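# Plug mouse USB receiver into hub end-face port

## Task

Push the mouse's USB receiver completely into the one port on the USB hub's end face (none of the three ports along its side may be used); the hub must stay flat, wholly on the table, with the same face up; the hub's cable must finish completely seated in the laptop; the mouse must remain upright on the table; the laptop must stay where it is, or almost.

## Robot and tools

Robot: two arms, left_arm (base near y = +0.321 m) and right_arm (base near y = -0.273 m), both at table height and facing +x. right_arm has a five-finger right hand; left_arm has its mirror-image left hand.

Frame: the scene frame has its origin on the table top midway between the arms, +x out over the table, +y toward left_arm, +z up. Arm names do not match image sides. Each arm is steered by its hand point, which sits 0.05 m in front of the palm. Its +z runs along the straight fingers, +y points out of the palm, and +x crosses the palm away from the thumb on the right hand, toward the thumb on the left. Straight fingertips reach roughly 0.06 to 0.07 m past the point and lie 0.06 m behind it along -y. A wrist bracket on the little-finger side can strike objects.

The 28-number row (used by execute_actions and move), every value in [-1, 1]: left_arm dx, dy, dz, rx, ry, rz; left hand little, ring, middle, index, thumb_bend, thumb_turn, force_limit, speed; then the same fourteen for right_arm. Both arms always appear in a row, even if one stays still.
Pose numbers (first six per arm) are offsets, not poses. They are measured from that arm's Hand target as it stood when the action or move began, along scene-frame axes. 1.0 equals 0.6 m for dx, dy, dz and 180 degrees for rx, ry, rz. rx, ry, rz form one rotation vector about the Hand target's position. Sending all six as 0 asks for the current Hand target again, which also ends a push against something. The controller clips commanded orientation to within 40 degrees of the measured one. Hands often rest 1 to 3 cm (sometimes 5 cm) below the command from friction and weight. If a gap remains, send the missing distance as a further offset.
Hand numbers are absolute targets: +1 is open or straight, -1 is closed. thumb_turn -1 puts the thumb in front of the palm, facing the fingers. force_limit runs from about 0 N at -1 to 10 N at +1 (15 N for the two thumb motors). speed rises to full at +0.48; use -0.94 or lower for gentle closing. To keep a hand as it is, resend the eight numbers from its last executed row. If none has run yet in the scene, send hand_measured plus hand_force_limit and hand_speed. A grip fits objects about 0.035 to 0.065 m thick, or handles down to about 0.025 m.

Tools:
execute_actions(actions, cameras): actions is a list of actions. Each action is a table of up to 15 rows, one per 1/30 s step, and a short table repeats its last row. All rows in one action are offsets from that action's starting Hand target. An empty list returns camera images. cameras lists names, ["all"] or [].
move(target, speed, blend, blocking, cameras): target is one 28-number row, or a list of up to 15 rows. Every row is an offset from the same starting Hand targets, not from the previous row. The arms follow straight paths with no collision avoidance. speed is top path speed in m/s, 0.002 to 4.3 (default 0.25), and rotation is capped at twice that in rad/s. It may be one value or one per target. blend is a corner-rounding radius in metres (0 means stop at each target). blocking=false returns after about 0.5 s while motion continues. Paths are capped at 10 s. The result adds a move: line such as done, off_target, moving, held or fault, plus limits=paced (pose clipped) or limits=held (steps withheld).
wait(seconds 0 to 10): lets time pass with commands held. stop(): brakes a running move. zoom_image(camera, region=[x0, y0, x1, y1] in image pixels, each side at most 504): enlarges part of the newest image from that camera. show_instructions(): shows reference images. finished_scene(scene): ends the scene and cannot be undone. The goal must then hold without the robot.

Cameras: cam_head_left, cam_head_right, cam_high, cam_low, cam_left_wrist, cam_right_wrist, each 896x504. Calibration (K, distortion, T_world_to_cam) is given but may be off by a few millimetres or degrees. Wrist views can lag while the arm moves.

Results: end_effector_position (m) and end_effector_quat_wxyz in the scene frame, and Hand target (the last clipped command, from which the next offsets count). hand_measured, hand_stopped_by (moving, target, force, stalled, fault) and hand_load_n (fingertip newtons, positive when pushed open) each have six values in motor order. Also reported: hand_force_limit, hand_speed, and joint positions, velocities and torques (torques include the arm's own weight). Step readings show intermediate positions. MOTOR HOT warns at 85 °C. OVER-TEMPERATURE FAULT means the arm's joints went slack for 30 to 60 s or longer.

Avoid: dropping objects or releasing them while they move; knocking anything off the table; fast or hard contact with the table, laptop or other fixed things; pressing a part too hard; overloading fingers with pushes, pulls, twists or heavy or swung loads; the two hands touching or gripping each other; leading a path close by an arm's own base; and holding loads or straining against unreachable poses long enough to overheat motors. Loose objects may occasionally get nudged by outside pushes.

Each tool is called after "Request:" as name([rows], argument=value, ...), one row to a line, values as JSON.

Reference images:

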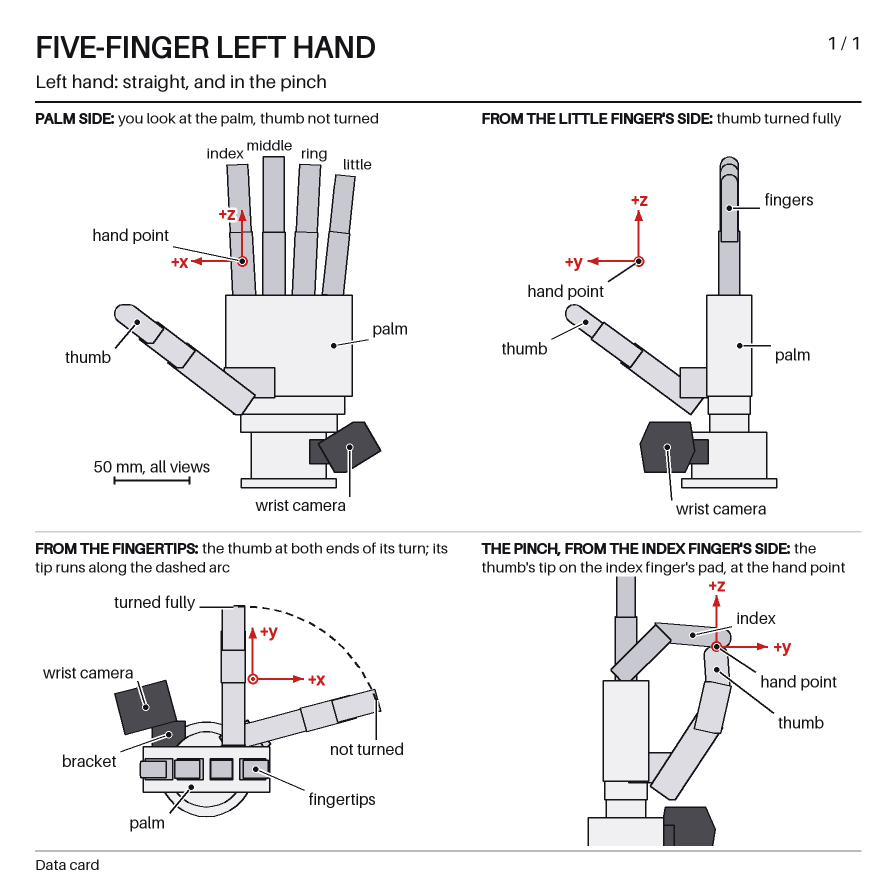

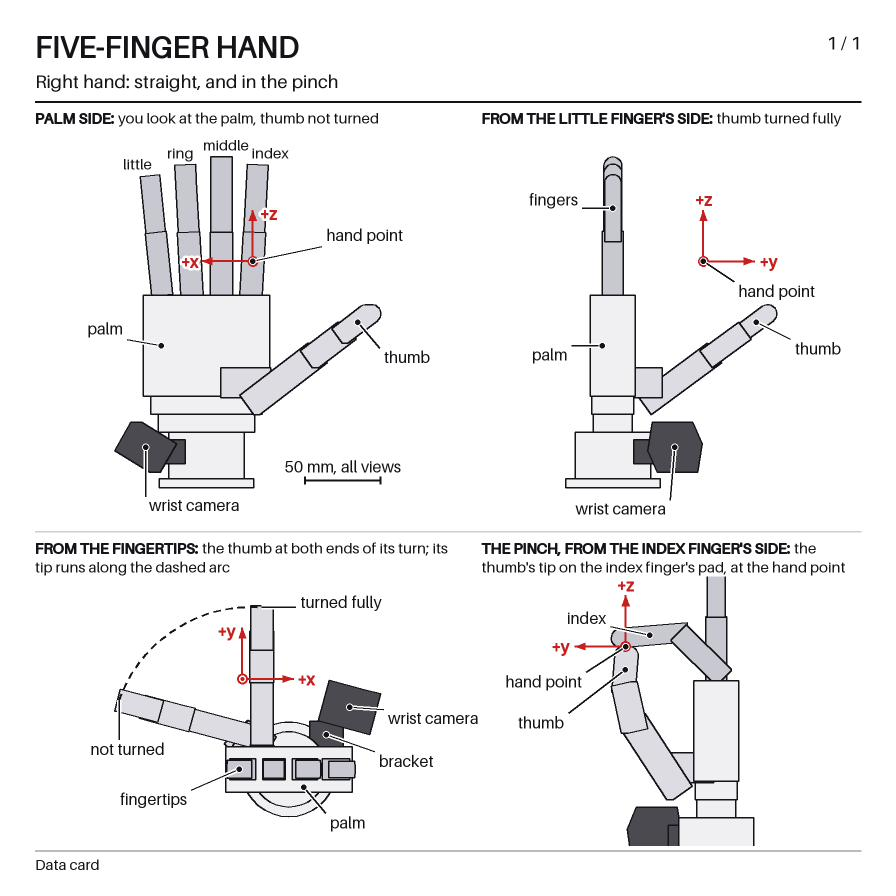

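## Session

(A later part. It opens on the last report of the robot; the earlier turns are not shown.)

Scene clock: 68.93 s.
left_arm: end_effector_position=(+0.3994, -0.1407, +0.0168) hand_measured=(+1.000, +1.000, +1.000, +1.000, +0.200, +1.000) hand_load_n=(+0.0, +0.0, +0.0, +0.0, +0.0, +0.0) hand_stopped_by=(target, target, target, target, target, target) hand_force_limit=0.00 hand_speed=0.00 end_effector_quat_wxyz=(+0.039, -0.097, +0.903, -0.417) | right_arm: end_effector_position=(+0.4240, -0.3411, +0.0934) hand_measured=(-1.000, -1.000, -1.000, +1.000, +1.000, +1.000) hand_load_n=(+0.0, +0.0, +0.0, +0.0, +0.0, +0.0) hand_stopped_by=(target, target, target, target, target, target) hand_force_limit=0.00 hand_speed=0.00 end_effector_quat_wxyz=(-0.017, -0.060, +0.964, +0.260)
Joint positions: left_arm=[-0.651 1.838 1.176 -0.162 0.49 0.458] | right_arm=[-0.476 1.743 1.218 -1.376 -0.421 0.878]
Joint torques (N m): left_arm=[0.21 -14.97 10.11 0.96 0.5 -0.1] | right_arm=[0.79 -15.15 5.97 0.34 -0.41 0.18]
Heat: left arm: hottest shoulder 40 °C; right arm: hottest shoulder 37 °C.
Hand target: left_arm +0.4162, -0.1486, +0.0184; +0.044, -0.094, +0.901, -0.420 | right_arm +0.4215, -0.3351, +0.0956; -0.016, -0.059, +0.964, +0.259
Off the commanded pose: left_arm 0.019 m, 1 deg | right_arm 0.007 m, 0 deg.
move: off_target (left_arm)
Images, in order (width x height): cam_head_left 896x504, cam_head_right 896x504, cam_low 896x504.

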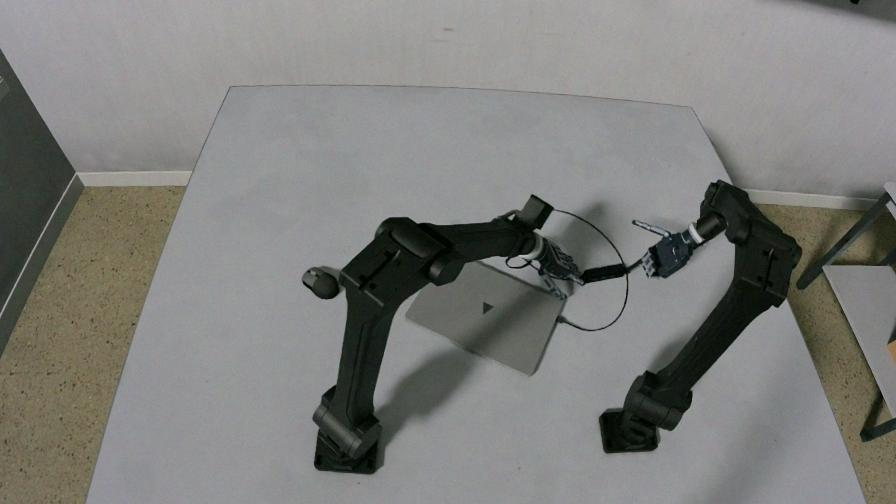

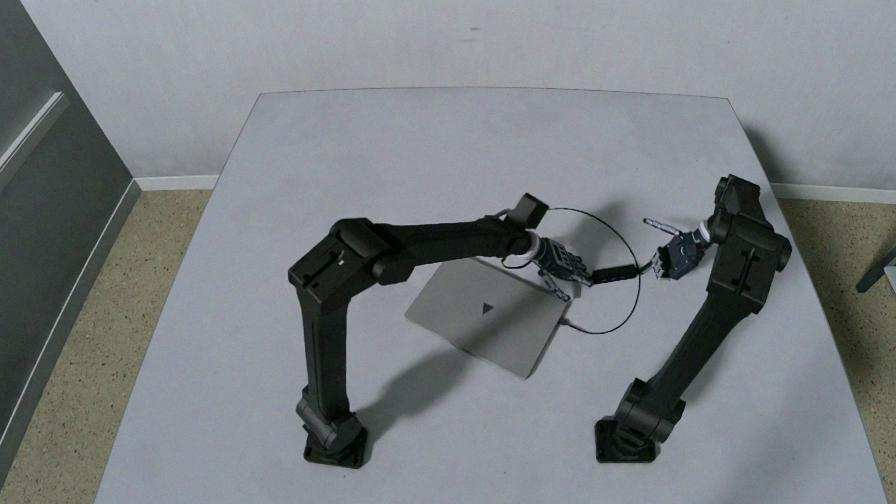

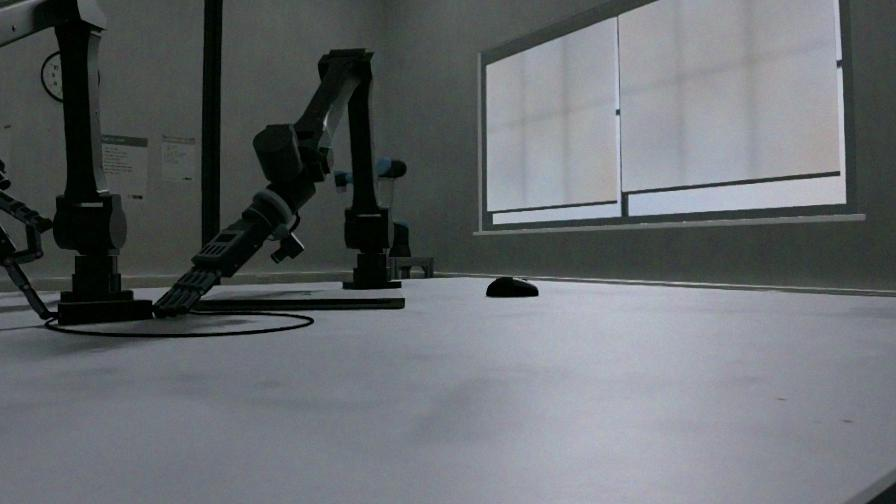

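Request:
move(target=[0.0083,0.004,0.003,0,0,0,1,1,1,1,0.2,1,0,0,0,0,0,0,0,0,-1,-1,-1,1,1,1,0,0], speed=0.03, cameras=["cam_head_left","cam_head_right","cam_low"])

Request:
zoom_image(camera="cam_low", region=[30, 280, 210, 340])

Request:
zoom_image(camera="cam_head_left", region=[560, 245, 650, 305])

Request:
zoom_image(camera="cam_head_right", region=[570, 245, 660, 305])

Scene clock: 71.57 s.
left_arm: end_effector_position=(+0.4007, -0.1400, +0.0172) hand_measured=(+1.000, +1.000, +1.000, +1.000, +0.200, +1.000) hand_load_n=(+0.0, +0.0, +0.0, +0.0, +0.0, +0.0) hand_stopped_by=(target, target, target, target, target, target) hand_force_limit=0.00 hand_speed=0.00 end_effector_quat_wxyz=(+0.036, -0.095, +0.903, -0.417) | right_arm: end_effector_position=(+0.4240, -0.3411, +0.0934) hand_measured=(-1.000, -1.000, -1.000, +1.000, +1.000, +1.000) hand_load_n=(+0.0, +0.0, +0.0, +0.0, +0.0, +0.0) hand_stopped_by=(target, target, target, target, target, target) hand_force_limit=0.00 hand_speed=0.00 end_effector_quat_wxyz=(-0.017, -0.060, +0.964, +0.260)
Joint positions: left_arm=[-0.647 1.842 1.184 -0.175 0.499 0.465] | right_arm=[-0.476 1.743 1.218 -1.376 -0.421 0.878]
Joint torques (N m): left_arm=[0.56 -15.21 10.17 0.96 0.37 -0.09] | right_arm=[1.26 -15.68 6.13 0.35 -0.4 0.17]
Heat: left arm: hottest shoulder 40 °C; right arm: hottest shoulder 37 °C.
Hand target: left_arm +0.4213, -0.1463, +0.0203; +0.044, -0.095, +0.901, -0.420 | right_arm +0.4215, -0.3351, +0.0956; -0.016, -0.059, +0.964, +0.259
Off the commanded pose: left_arm 0.022 m, 1 deg | right_arm 0.007 m, 0 deg.
move: off_target (left_arm)
Images, in order (width x height): cam_head_left 896x504, cam_head_right 896x504, cam_low 896x504.

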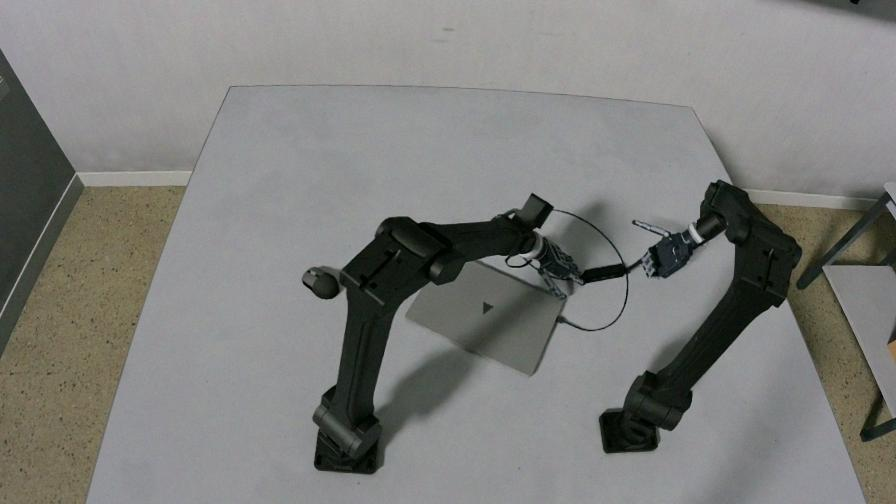

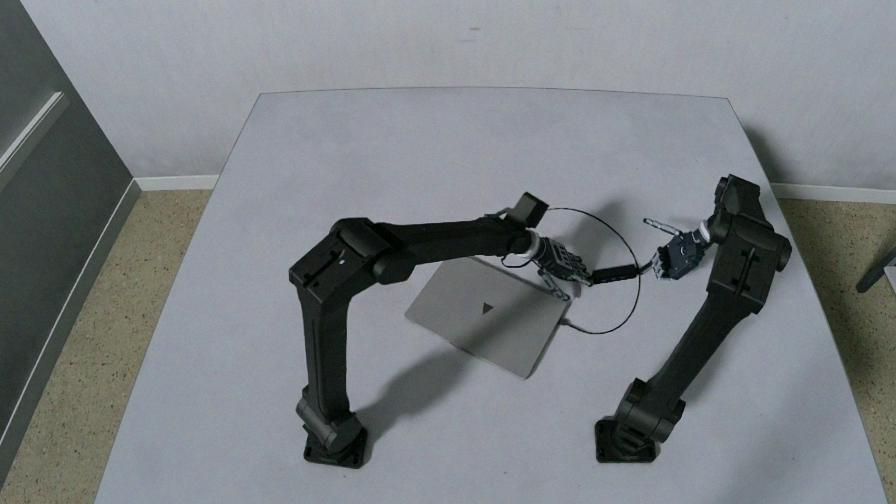

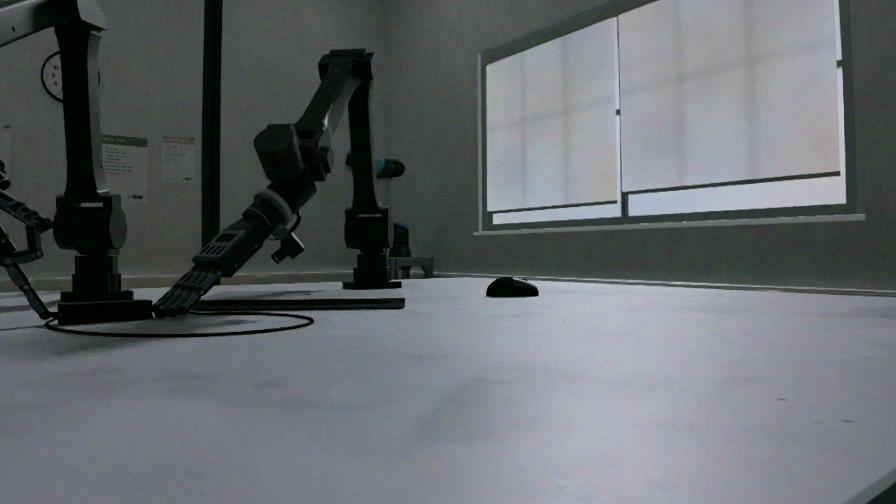

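Scaled by 2.800 from the camera's 896x504 image, which has a finer 1280x720 frame.

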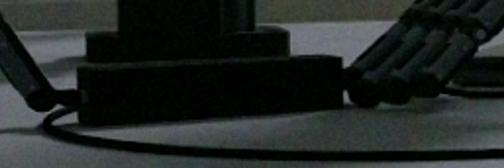

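Scaled by 5.600 from the camera's 896x504 image, which has a finer 1280x720 frame.

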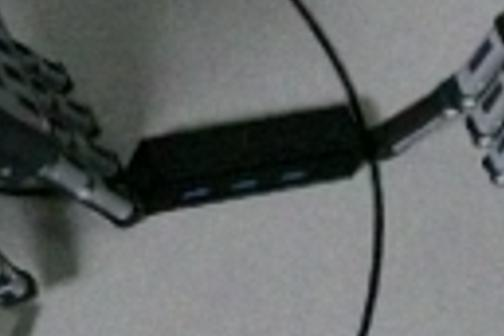

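Scaled by 5.600 from the camera's 896x504 image, which has a finer 1280x720 frame.

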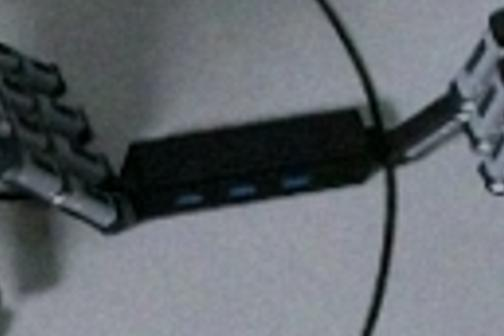

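Request:
move(target=[0.0117,0.0,0.0,0,0,0,1,1,1,1,0.2,1,0,0,0,0,0,0,0,0,-1,-1,-1,1,1,1,0,0], speed=0.03, cameras=["cam_head_left","cam_head_right","cam_low"])

Request:
zoom_image(camera="cam_low", region=[30, 280, 210, 340])

Request:
zoom_image(camera="cam_head_left", region=[560, 245, 650, 305])

Request:
zoom_image(camera="cam_head_right", region=[570, 245, 660, 305])

Scene clock: 75.50 s.
left_arm: end_effector_position=(+0.4054, -0.1410, +0.0173) hand_measured=(+1.000, +1.000, +1.000, +1.000, +0.200, +1.000) hand_load_n=(+0.0, +0.0, +0.0, +0.0, +0.0, +0.0) hand_stopped_by=(target, target, target, target, target, target) hand_force_limit=0.00 hand_speed=0.00 end_effector_quat_wxyz=(+0.034, -0.093, +0.903, -0.417) | right_arm: end_effector_position=(+0.4240, -0.3411, +0.0934) hand_measured=(-1.000, -1.000, -1.000, +1.000, +1.000, +1.000) hand_load_n=(+0.0, +0.0, +0.0, -0.5, +0.0, +0.0) hand_stopped_by=(target, target, target, target, target, target) hand_force_limit=0.00 hand_speed=0.00 end_effector_quat_wxyz=(-0.017, -0.060, +0.964, +0.260)
Joint positions: left_arm=[-0.641 1.853 1.201 -0.186 0.507 0.472] | right_arm=[-0.476 1.743 1.218 -1.376 -0.421 0.878]
Joint torques (N m): left_arm=[0.73 -15.38 10.28 0.88 0.28 -0.08] | right_arm=[1.85 -15.5 6.12 0.38 -0.36 0.17]
Heat: left arm: hottest shoulder 40 °C; right arm: hottest shoulder 37 °C.
Hand target: left_arm +0.4282, -0.1462, +0.0202; +0.044, -0.094, +0.901, -0.420 | right_arm +0.4215, -0.3351, +0.0956; -0.016, -0.059, +0.964, +0.259
Off the commanded pose: left_arm 0.024 m, 1 deg | right_arm 0.007 m, 0 deg.
move: off_target (left_arm)
Images, in order (width x height): cam_head_left 896x504, cam_head_right 896x504, cam_low 896x504.

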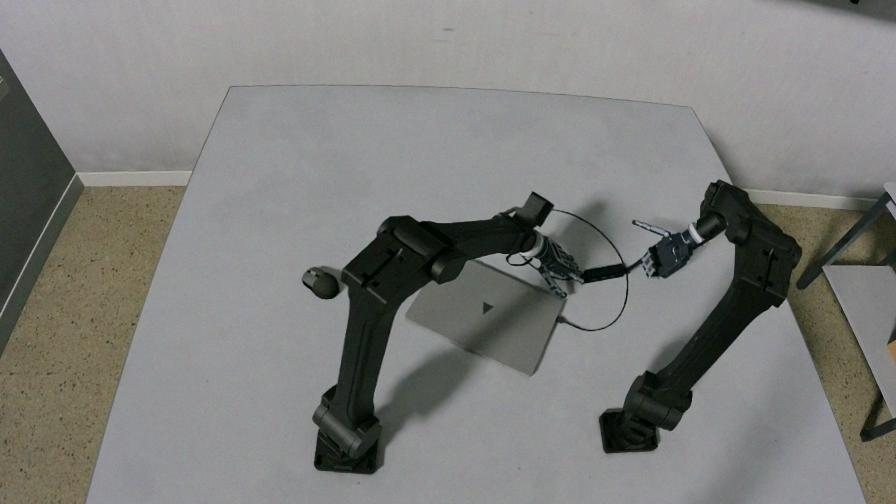

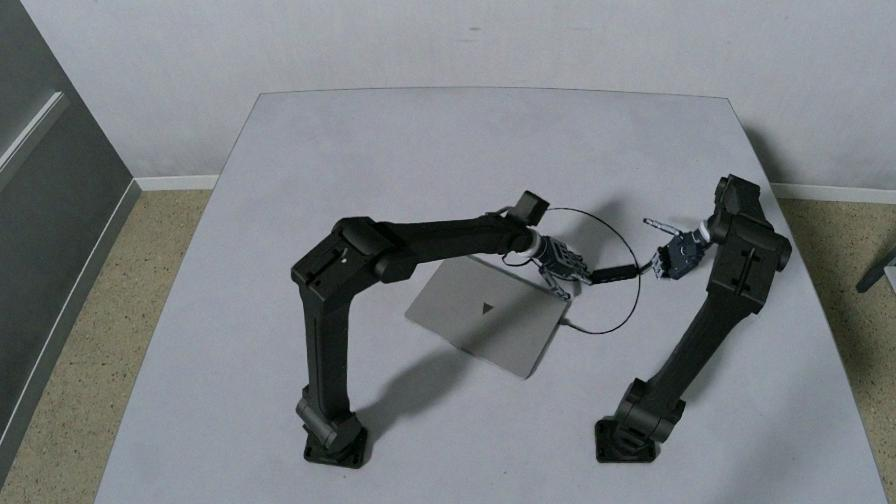

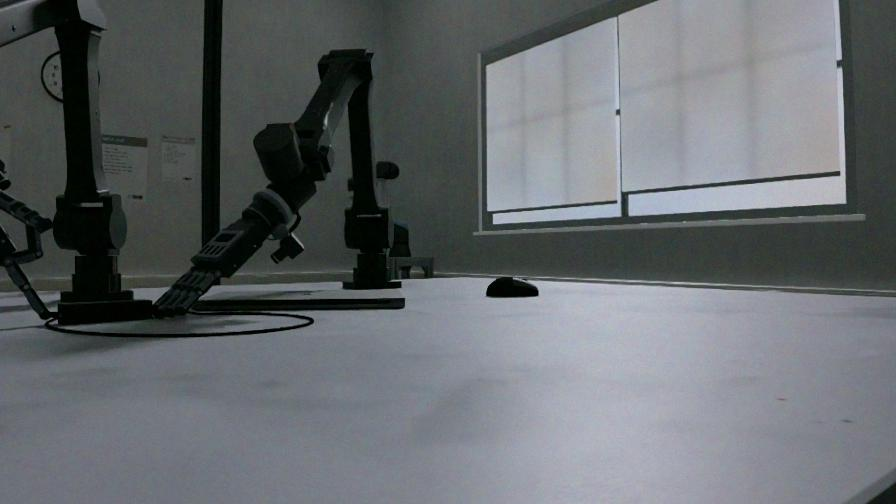

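Scaled by 2.800 from the camera's 896x504 image, which has a finer 1280x720 frame.

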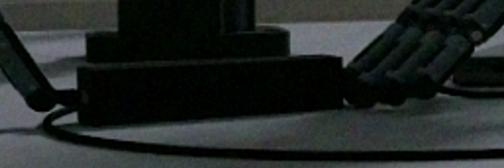

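Scaled by 5.600 from the camera's 896x504 image, which has a finer 1280x720 frame.

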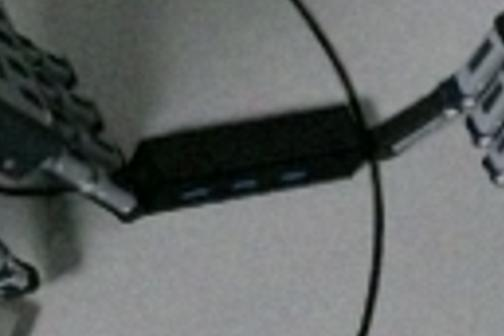

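Scaled by 5.600 from the camera's 896x504 image, which has a finer 1280x720 frame.

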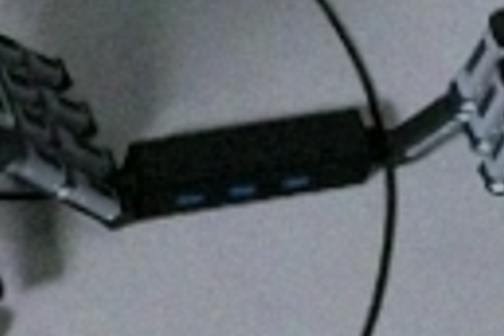

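Request:
move(target=[0.0100,0.0,0.0,0,0,0,1,1,1,1,0.2,1,0,0,0,0,0,0,0,0,-1,-1,-1,1,1,1,0,0], speed=0.03, cameras=["cam_head_left","cam_head_right","cam_low"])

Request:
zoom_image(camera="cam_low", region=[30, 280, 210, 340])

Request:
zoom_image(camera="cam_head_left", region=[560, 245, 650, 305])

Request:
zoom_image(camera="cam_head_right", region=[570, 245, 660, 305])

Scene clock: 77.33 s.
left_arm: end_effector_position=(+0.4102, -0.1418, +0.0174) hand_measured=(+1.000, +1.000, +1.000, +1.000, +0.200, +1.000) hand_load_n=(+0.0, +0.0, +0.0, +0.0, +0.0, +0.0) hand_stopped_by=(target, target, target, target, target, target) hand_force_limit=0.00 hand_speed=0.00 end_effector_quat_wxyz=(+0.033, -0.092, +0.903, -0.418) | right_arm: end_effector_position=(+0.4240, -0.3411, +0.0934) hand_measured=(-1.000, -1.000, -1.000, +1.000, +1.000, +1.000) hand_load_n=(+0.0, +0.0, +0.0, +0.0, +0.0, +0.0) hand_stopped_by=(target, target, target, target, target, target) hand_force_limit=0.00 hand_speed=0.00 end_effector_quat_wxyz=(-0.017, -0.060, +0.964, +0.260)
Joint positions: left_arm=[-0.636 1.862 1.216 -0.195 0.513 0.478] | right_arm=[-0.476 1.743 1.218 -1.376 -0.421 0.878]
Joint torques (N m): left_arm=[0.85 -15.56 10.48 1.03 0.23 -0.05] | right_arm=[1.26 -16.21 6.06 0.17 -0.38 0.12]
Heat: left arm: hottest elbow 41 °C; right arm: hottest shoulder 37 °C.
Hand target: left_arm +0.4344, -0.1462, +0.0203; +0.044, -0.094, +0.901, -0.420 | right_arm +0.4214, -0.3351, +0.0956; -0.016, -0.059, +0.964, +0.259
Off the commanded pose: left_arm 0.025 m, 1 deg | right_arm 0.007 m, 0 deg.
move: off_target (left_arm)
Images, in order (width x height): cam_head_left 896x504, cam_head_right 896x504, cam_low 896x504.

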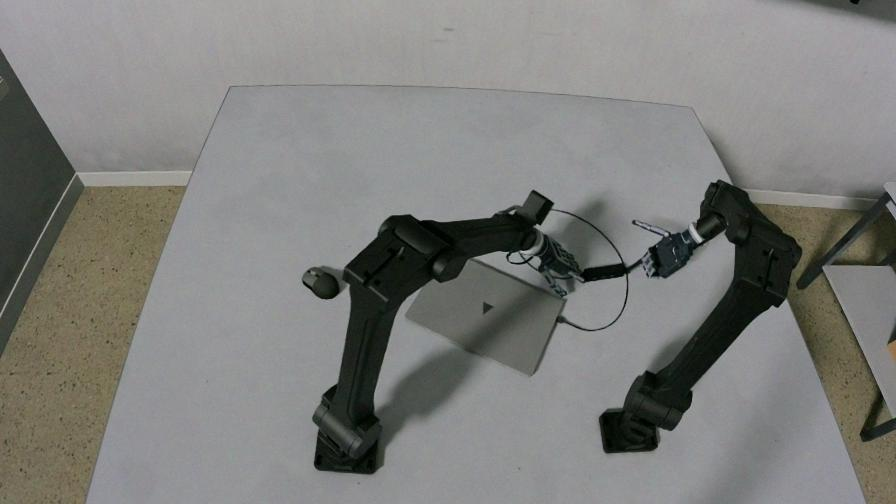

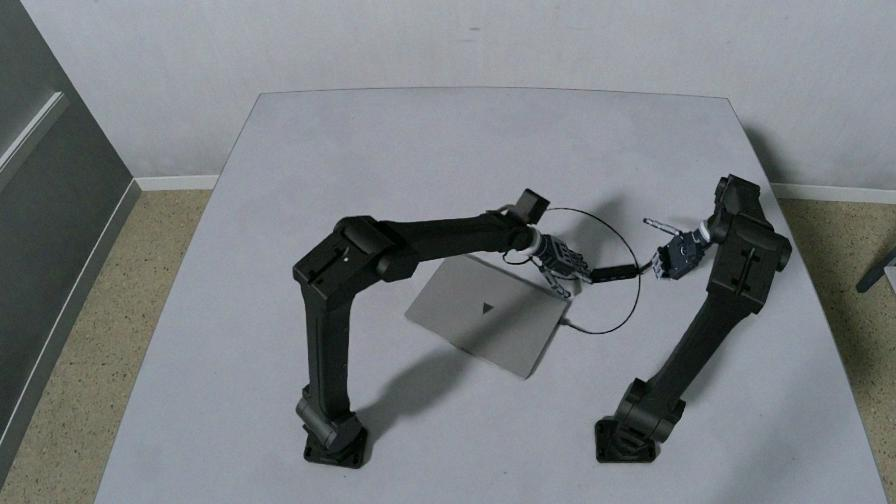

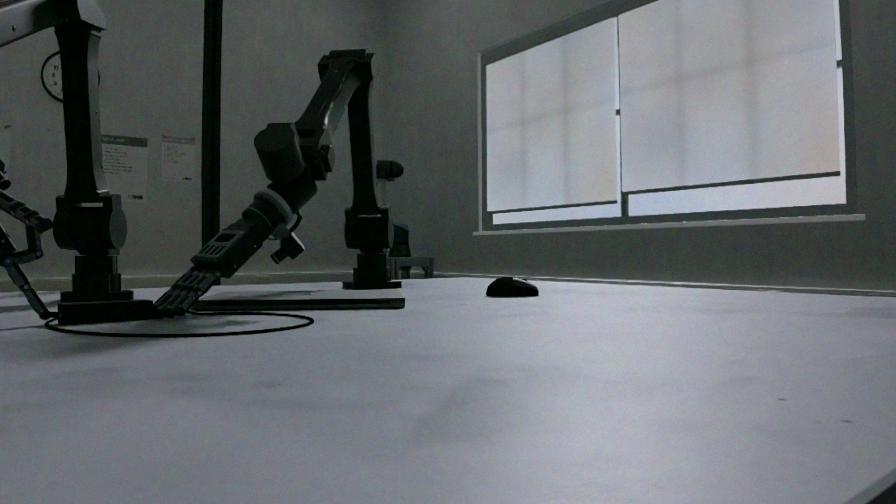

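Scaled by 2.800 from the camera's 896x504 image, which has a finer 1280x720 frame.

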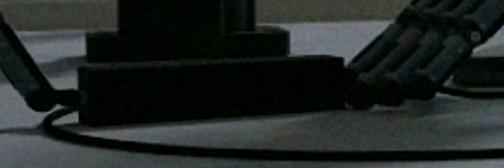

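Scaled by 5.600 from the camera's 896x504 image, which has a finer 1280x720 frame.

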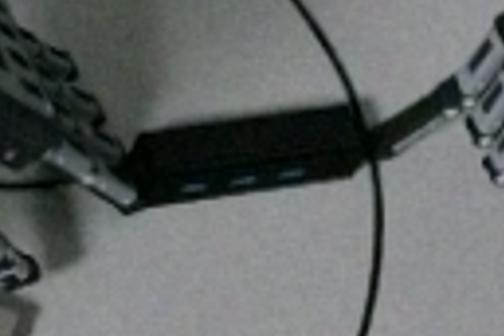

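Scaled by 5.600 from the camera's 896x504 image, which has a finer 1280x720 frame.

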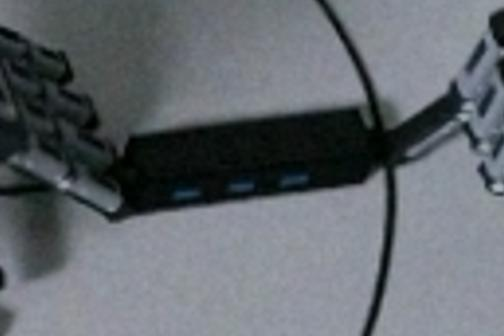

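Request:
move(target=[0.0092,0.0,0.0,0,0,0,1,1,1,1,0.2,1,0,0,0,0,0,0,0,0,-1,-1,-1,1,1,1,0,0], speed=0.03, cameras=["cam_head_left","cam_head_right","cam_low"])

Request:
zoom_image(camera="cam_low", region=[30, 280, 210, 340])

Request:
zoom_image(camera="cam_head_left", region=[560, 245, 650, 305])

Request:
zoom_image(camera="cam_head_right", region=[570, 245, 660, 305])

Scene clock: 79.03 s.
left_arm: end_effector_position=(+0.4149, -0.1425, +0.0174) hand_measured=(+1.000, +1.000, +1.000, +1.000, +0.200, +1.000) hand_load_n=(+0.0, +0.0, +0.0, -0.5, +0.0, -0.5) hand_stopped_by=(target, target, target, target, target, target) hand_force_limit=0.00 hand_speed=0.00 end_effector_quat_wxyz=(+0.032, -0.092, +0.903, -0.418) | right_arm: end_effector_position=(+0.4240, -0.3411, +0.0934) hand_measured=(-1.000, -1.000, -1.000, +1.000, +1.000, +1.000) hand_load_n=(+0.0, +0.0, +0.0, +0.0, +0.0, +0.0) hand_stopped_by=(target, target, target, target, target, target) hand_force_limit=0.00 hand_speed=0.00 end_effector_quat_wxyz=(-0.017, -0.060, +0.964, +0.260)
Joint positions: left_arm=[-0.631 1.871 1.231 -0.204 0.518 0.483] | right_arm=[-0.476 1.743 1.218 -1.376 -0.421 0.878]
Joint torques (N m): left_arm=[0.91 -15.79 10.48 1.1 0.2 -0.04] | right_arm=[1.49 -15.62 6.11 0.32 -0.43 0.11]
Heat: left arm: hottest elbow 41 °C; right arm: hottest shoulder 38 °C.
Hand target: left_arm +0.4398, -0.1463, +0.0203; +0.044, -0.094, +0.901, -0.420 | right_arm +0.4214, -0.3351, +0.0956; -0.016, -0.059, +0.964, +0.259
Off the commanded pose: left_arm 0.025 m, 1 deg | right_arm 0.007 m, 0 deg.
move: off_target (left_arm)
Images, in order (width x height): cam_head_left 896x504, cam_head_right 896x504, cam_low 896x504.

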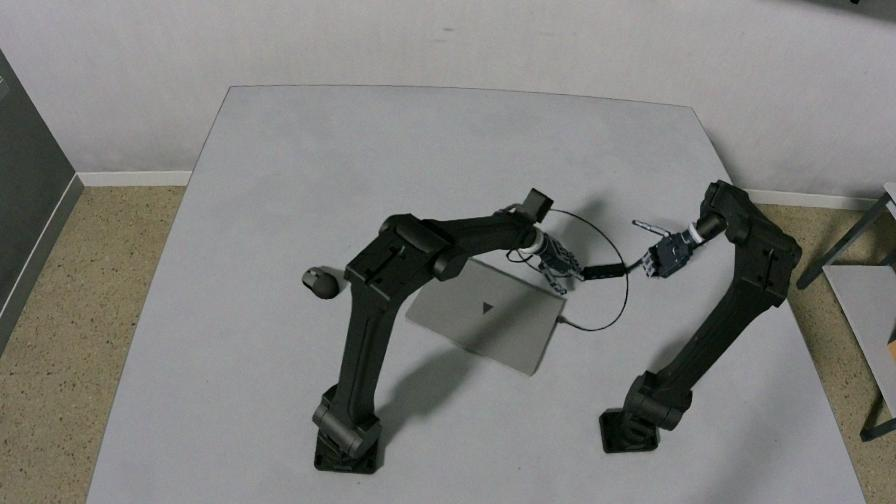

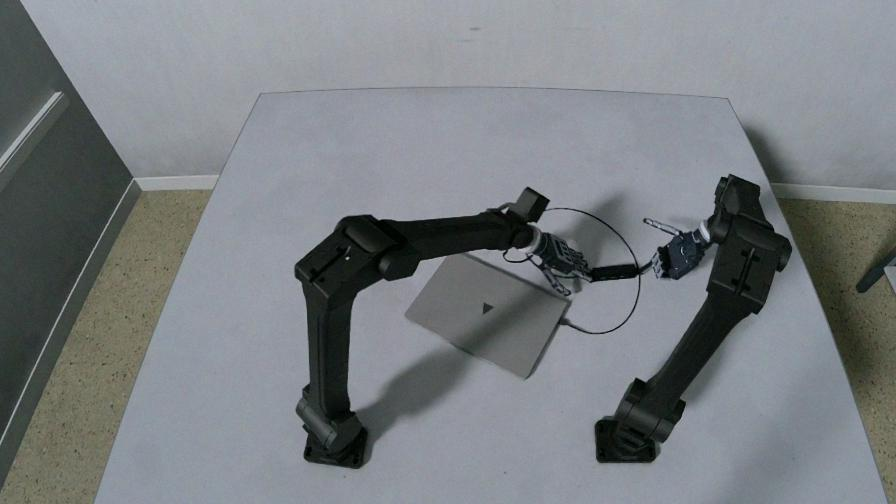

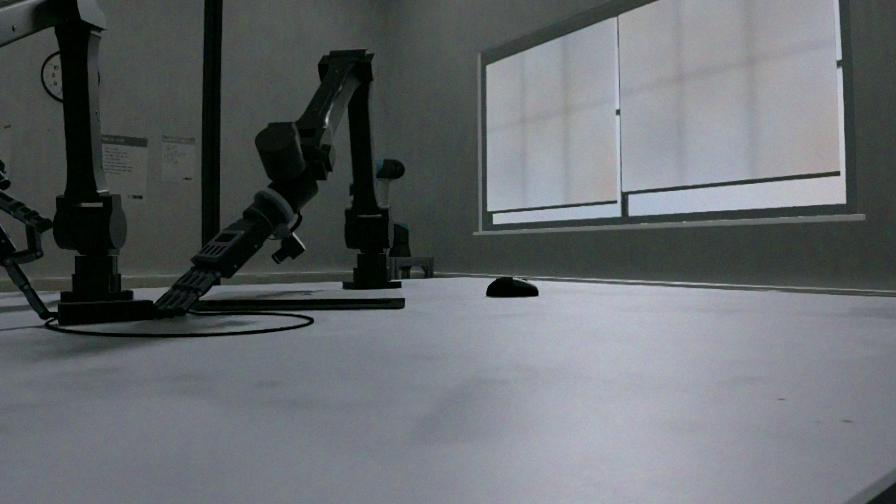

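Scaled by 2.800 from the camera's 896x504 image, which has a finer 1280x720 frame.

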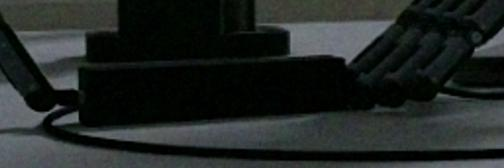

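Scaled by 5.600 from the camera's 896x504 image, which has a finer 1280x720 frame.

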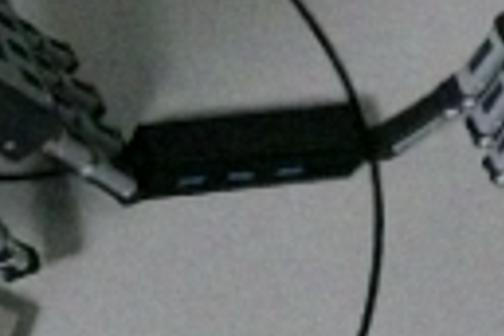

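Scaled by 5.600 from the camera's 896x504 image, which has a finer 1280x720 frame.

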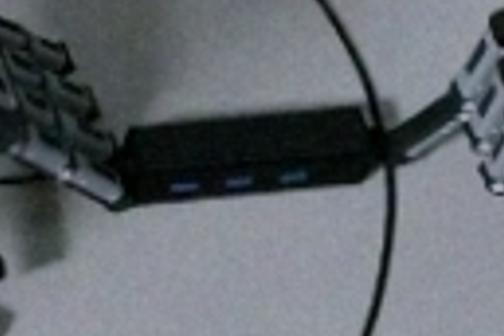

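Request:
zoom_image(camera="cam_low", region=[130, 285, 210, 330])

Request:
zoom_image(camera="cam_high", region=[0, 0, 100, 60])

Scaled by 6.300 from the camera's 896x504 image, which has a finer 1280x720 frame.

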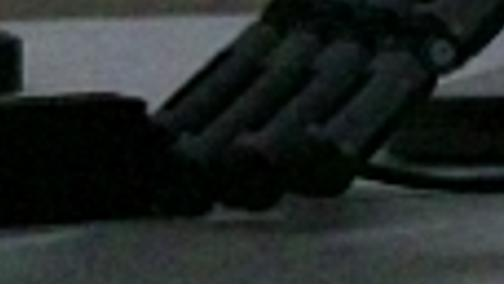

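This scene's latest camera images include none from cam_high. They are from: cam_head_left, cam_head_right, cam_low. cam_high's image comes with the result of a call that names it in "cameras".

Request:
move(target=[0.0,-0.020,0.0,0,0,0,1,1,1,1,0.2,1,0,0,-0.002,0.020,0,0,0,0,-1,-1,-1,1,1,1,0,0], speed=0.03, cameras=["cam_head_left","cam_head_right","cam_low"])

Request:
zoom_image(camera="cam_low", region=[20, 280, 200, 340])

Request:
zoom_image(camera="cam_head_left", region=[560, 245, 650, 305])

Request:
zoom_image(camera="cam_head_right", region=[570, 245, 660, 305])

Scene clock: 81.67 s.
left_arm: end_effector_position=(+0.4201, -0.1451, +0.0179) hand_measured=(+1.000, +1.000, +1.000, +1.000, +0.200, +1.000) hand_load_n=(+0.0, +0.0, +0.0, -0.5, +0.0, +0.0) hand_stopped_by=(target, target, target, target, target, target) hand_force_limit=0.00 hand_speed=0.00 end_effector_quat_wxyz=(+0.035, -0.093, +0.904, -0.416) | right_arm: end_effector_position=(+0.4248, -0.3385, +0.0937) hand_measured=(-1.000, -1.000, -1.000, +1.000, +1.000, +1.000) hand_load_n=(+0.0, +0.0, +0.0, +0.5, +0.0, +0.0) hand_stopped_by=(target, target, target, target, target, target) hand_force_limit=0.00 hand_speed=0.00 end_effector_quat_wxyz=(-0.012, -0.052, +0.966, +0.253)
Joint positions: left_arm=[-0.631 1.88 1.248 -0.211 0.511 0.483] | right_arm=[-0.469 1.723 1.201 -1.353 -0.419 0.908]
Joint torques (N m): left_arm=[-0.21 -15.33 10.91 1.32 0.02 -0.18] | right_arm=[2.9 -14.8 5.64 0.35 -0.67 0.1]
Heat: left arm: hottest elbow 41 °C; right arm: hottest shoulder 38 °C.
Hand target: left_arm +0.4398, -0.1583, +0.0203; +0.044, -0.094, +0.901, -0.420 | right_arm +0.4202, -0.3231, +0.0956; -0.016, -0.059, +0.964, +0.259
Off the commanded pose: left_arm 0.024 m, 1 deg | right_arm 0.016 m, 1 deg.
move: off_target (left_arm, right_arm)
Images, in order (width x height): cam_head_left 896x504, cam_head_right 896x504, cam_low 896x504.

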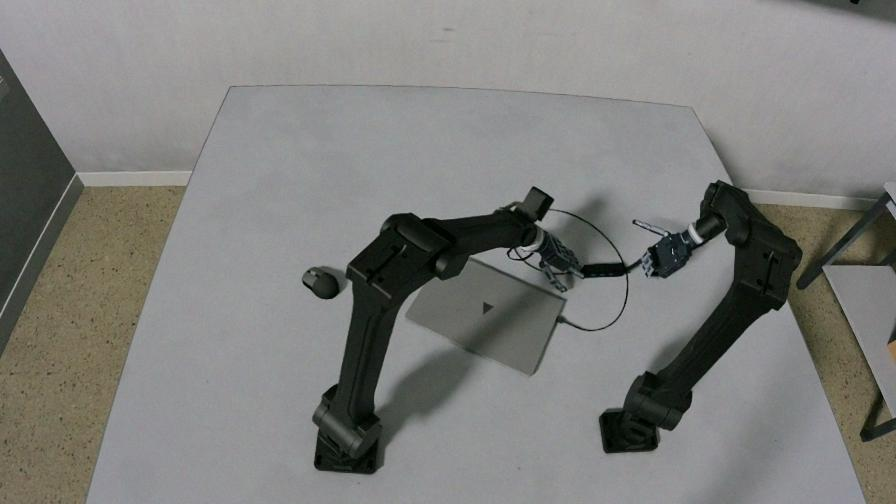

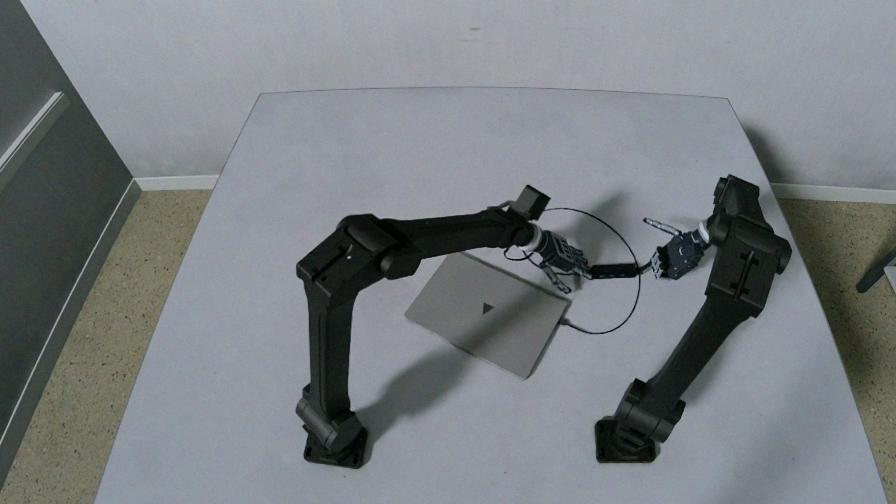

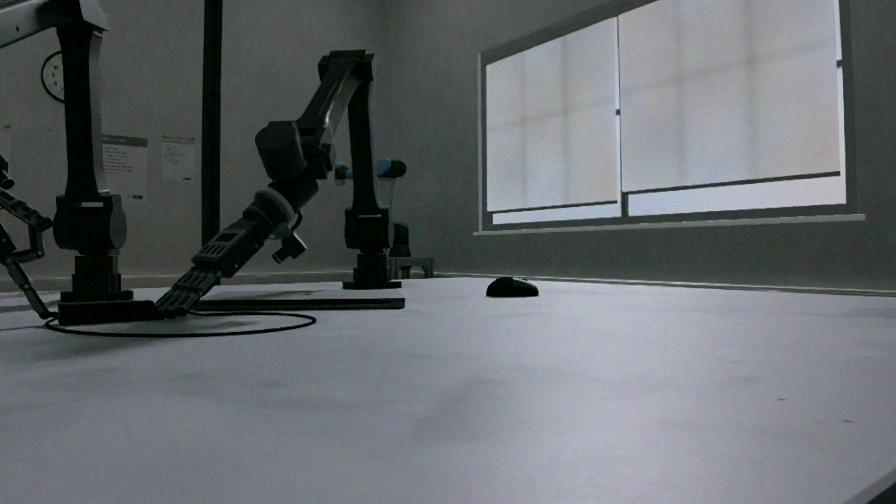

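Scaled by 2.800 from the camera's 896x504 image, which has a finer 1280x720 frame.

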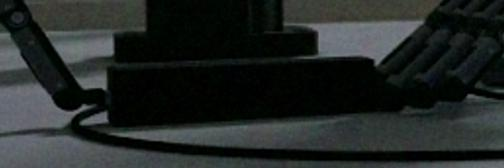

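Scaled by 5.600 from the camera's 896x504 image, which has a finer 1280x720 frame.

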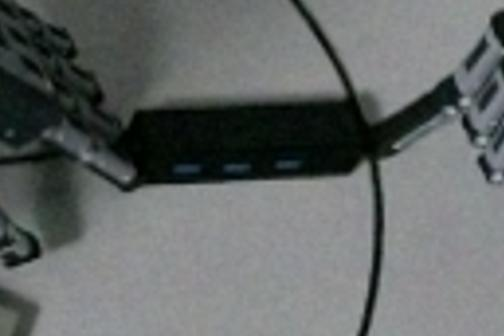

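Scaled by 5.600 from the camera's 896x504 image, which has a finer 1280x720 frame.

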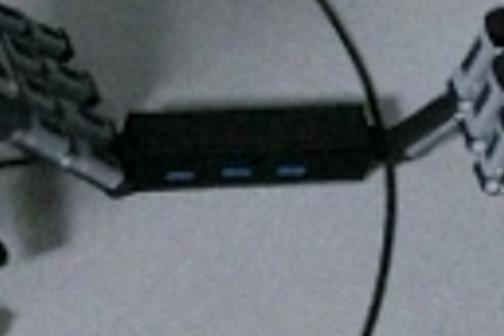

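Request:
move(target=[-0.020,-0.016,0.0,0,0,0,1,1,1,1,0.2,1,0,0,-0.001,0.016,0,0,0,0,-1,-1,-1,1,1,1,0,0], speed=0.03, cameras=["cam_head_left","cam_head_right","cam_low"])

Request:
zoom_image(camera="cam_low", region=[20, 280, 200, 340])

Request:
zoom_image(camera="cam_low", region=[20, 290, 110, 330])

Request:
zoom_image(camera="cam_head_left", region=[560, 245, 650, 305])

Request:
zoom_image(camera="cam_head_right", region=[570, 245, 660, 305])

Scene clock: 83.87 s.
left_arm: end_effector_position=(+0.4201, -0.1453, +0.0176) hand_measured=(+1.000, +1.000, +1.000, +1.000, +0.200, +1.000) hand_load_n=(+0.0, +0.0, +0.0, -1.0, +0.0, +0.0) hand_stopped_by=(target, target, target, target, target, target) hand_force_limit=0.00 hand_speed=0.00 end_effector_quat_wxyz=(+0.035, -0.101, +0.904, -0.414) | right_arm: end_effector_position=(+0.4257, -0.3364, +0.0938) hand_measured=(-1.000, -1.000, -1.000, +1.000, +1.000, +1.000) hand_load_n=(+0.0, +0.0, +0.0, +0.5, +0.0, +0.0) hand_stopped_by=(target, target, target, target, target, target) hand_force_limit=0.00 hand_speed=0.00 end_effector_quat_wxyz=(-0.009, -0.045, +0.968, +0.247)
Joint positions: left_arm=[-0.632 1.88 1.248 -0.211 0.502 0.468] | right_arm=[-0.463 1.709 1.189 -1.336 -0.415 0.932]
Joint torques (N m): left_arm=[-1.96 -15.91 10.09 1.98 -0.32 -0.2] | right_arm=[4.19 -14.04 5.33 -0.1 -1 0.05]
Heat: left arm: hottest elbow 41 °C; right arm: hottest shoulder 38 °C.
Hand target: left_arm +0.4278, -0.1679, +0.0203; +0.044, -0.094, +0.901, -0.420 | right_arm +0.4197, -0.3134, +0.0956; -0.016, -0.059, +0.964, +0.259
Off the commanded pose: left_arm 0.024 m, 1 deg | right_arm 0.024 m, 2 deg.
move: off_target (left_arm, right_arm)
Images, in order (width x height): cam_head_left 896x504, cam_head_right 896x504, cam_low 896x504.

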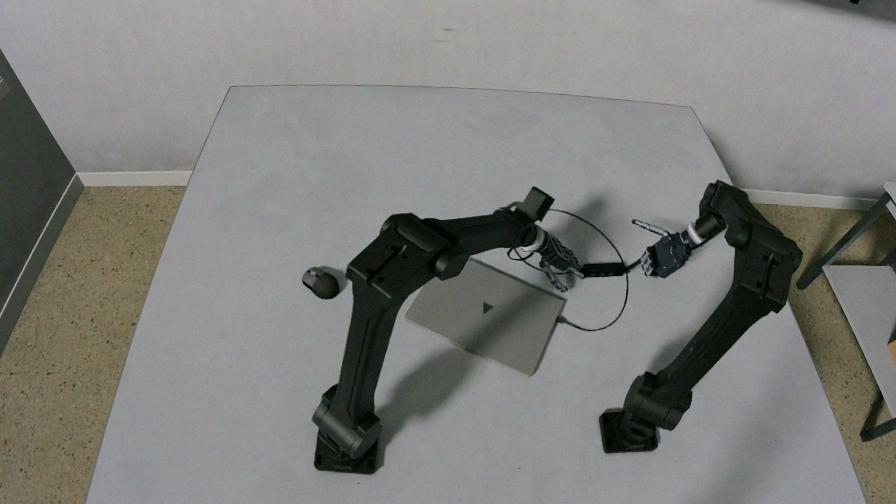

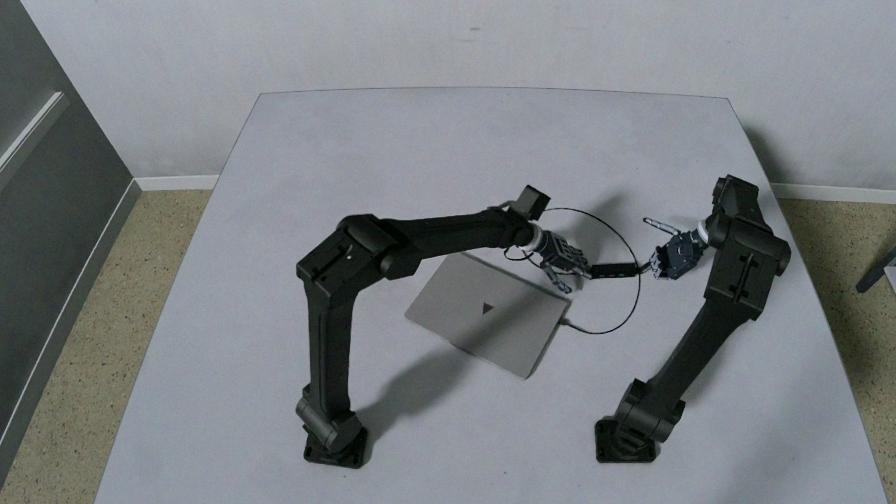

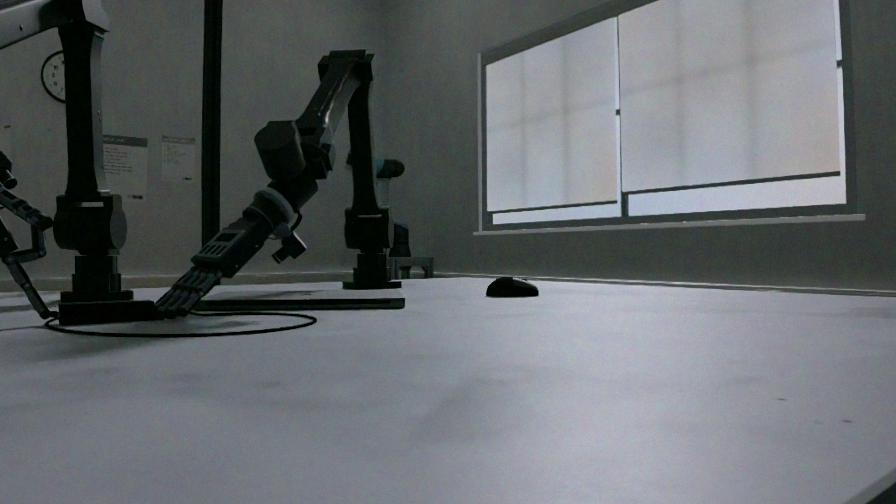

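Scaled by 2.800 from the camera's 896x504 image, which has a finer 1280x720 frame.

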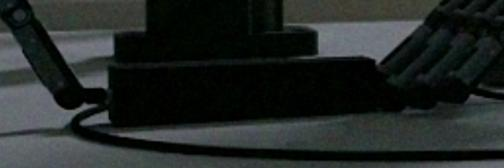

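Scaled by 5.600 from the camera's 896x504 image, which has a finer 1280x720 frame.

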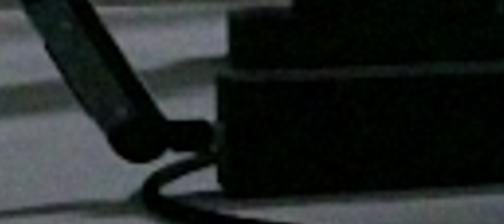

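Scaled by 5.600 from the camera's 896x504 image, which has a finer 1280x720 frame.

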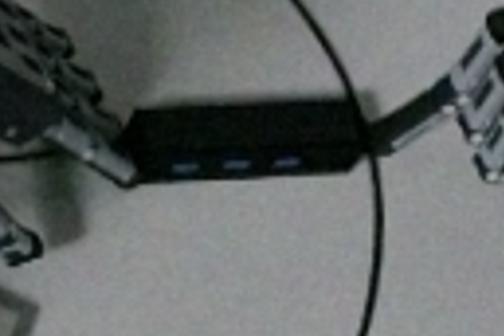

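Scaled by 5.600 from the camera's 896x504 image, which has a finer 1280x720 frame.

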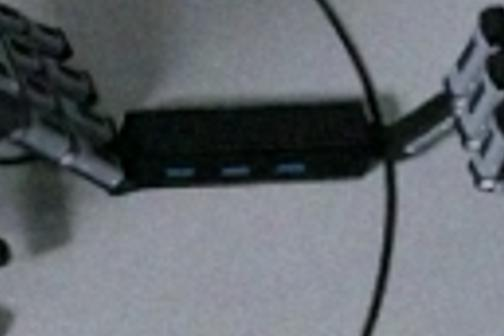

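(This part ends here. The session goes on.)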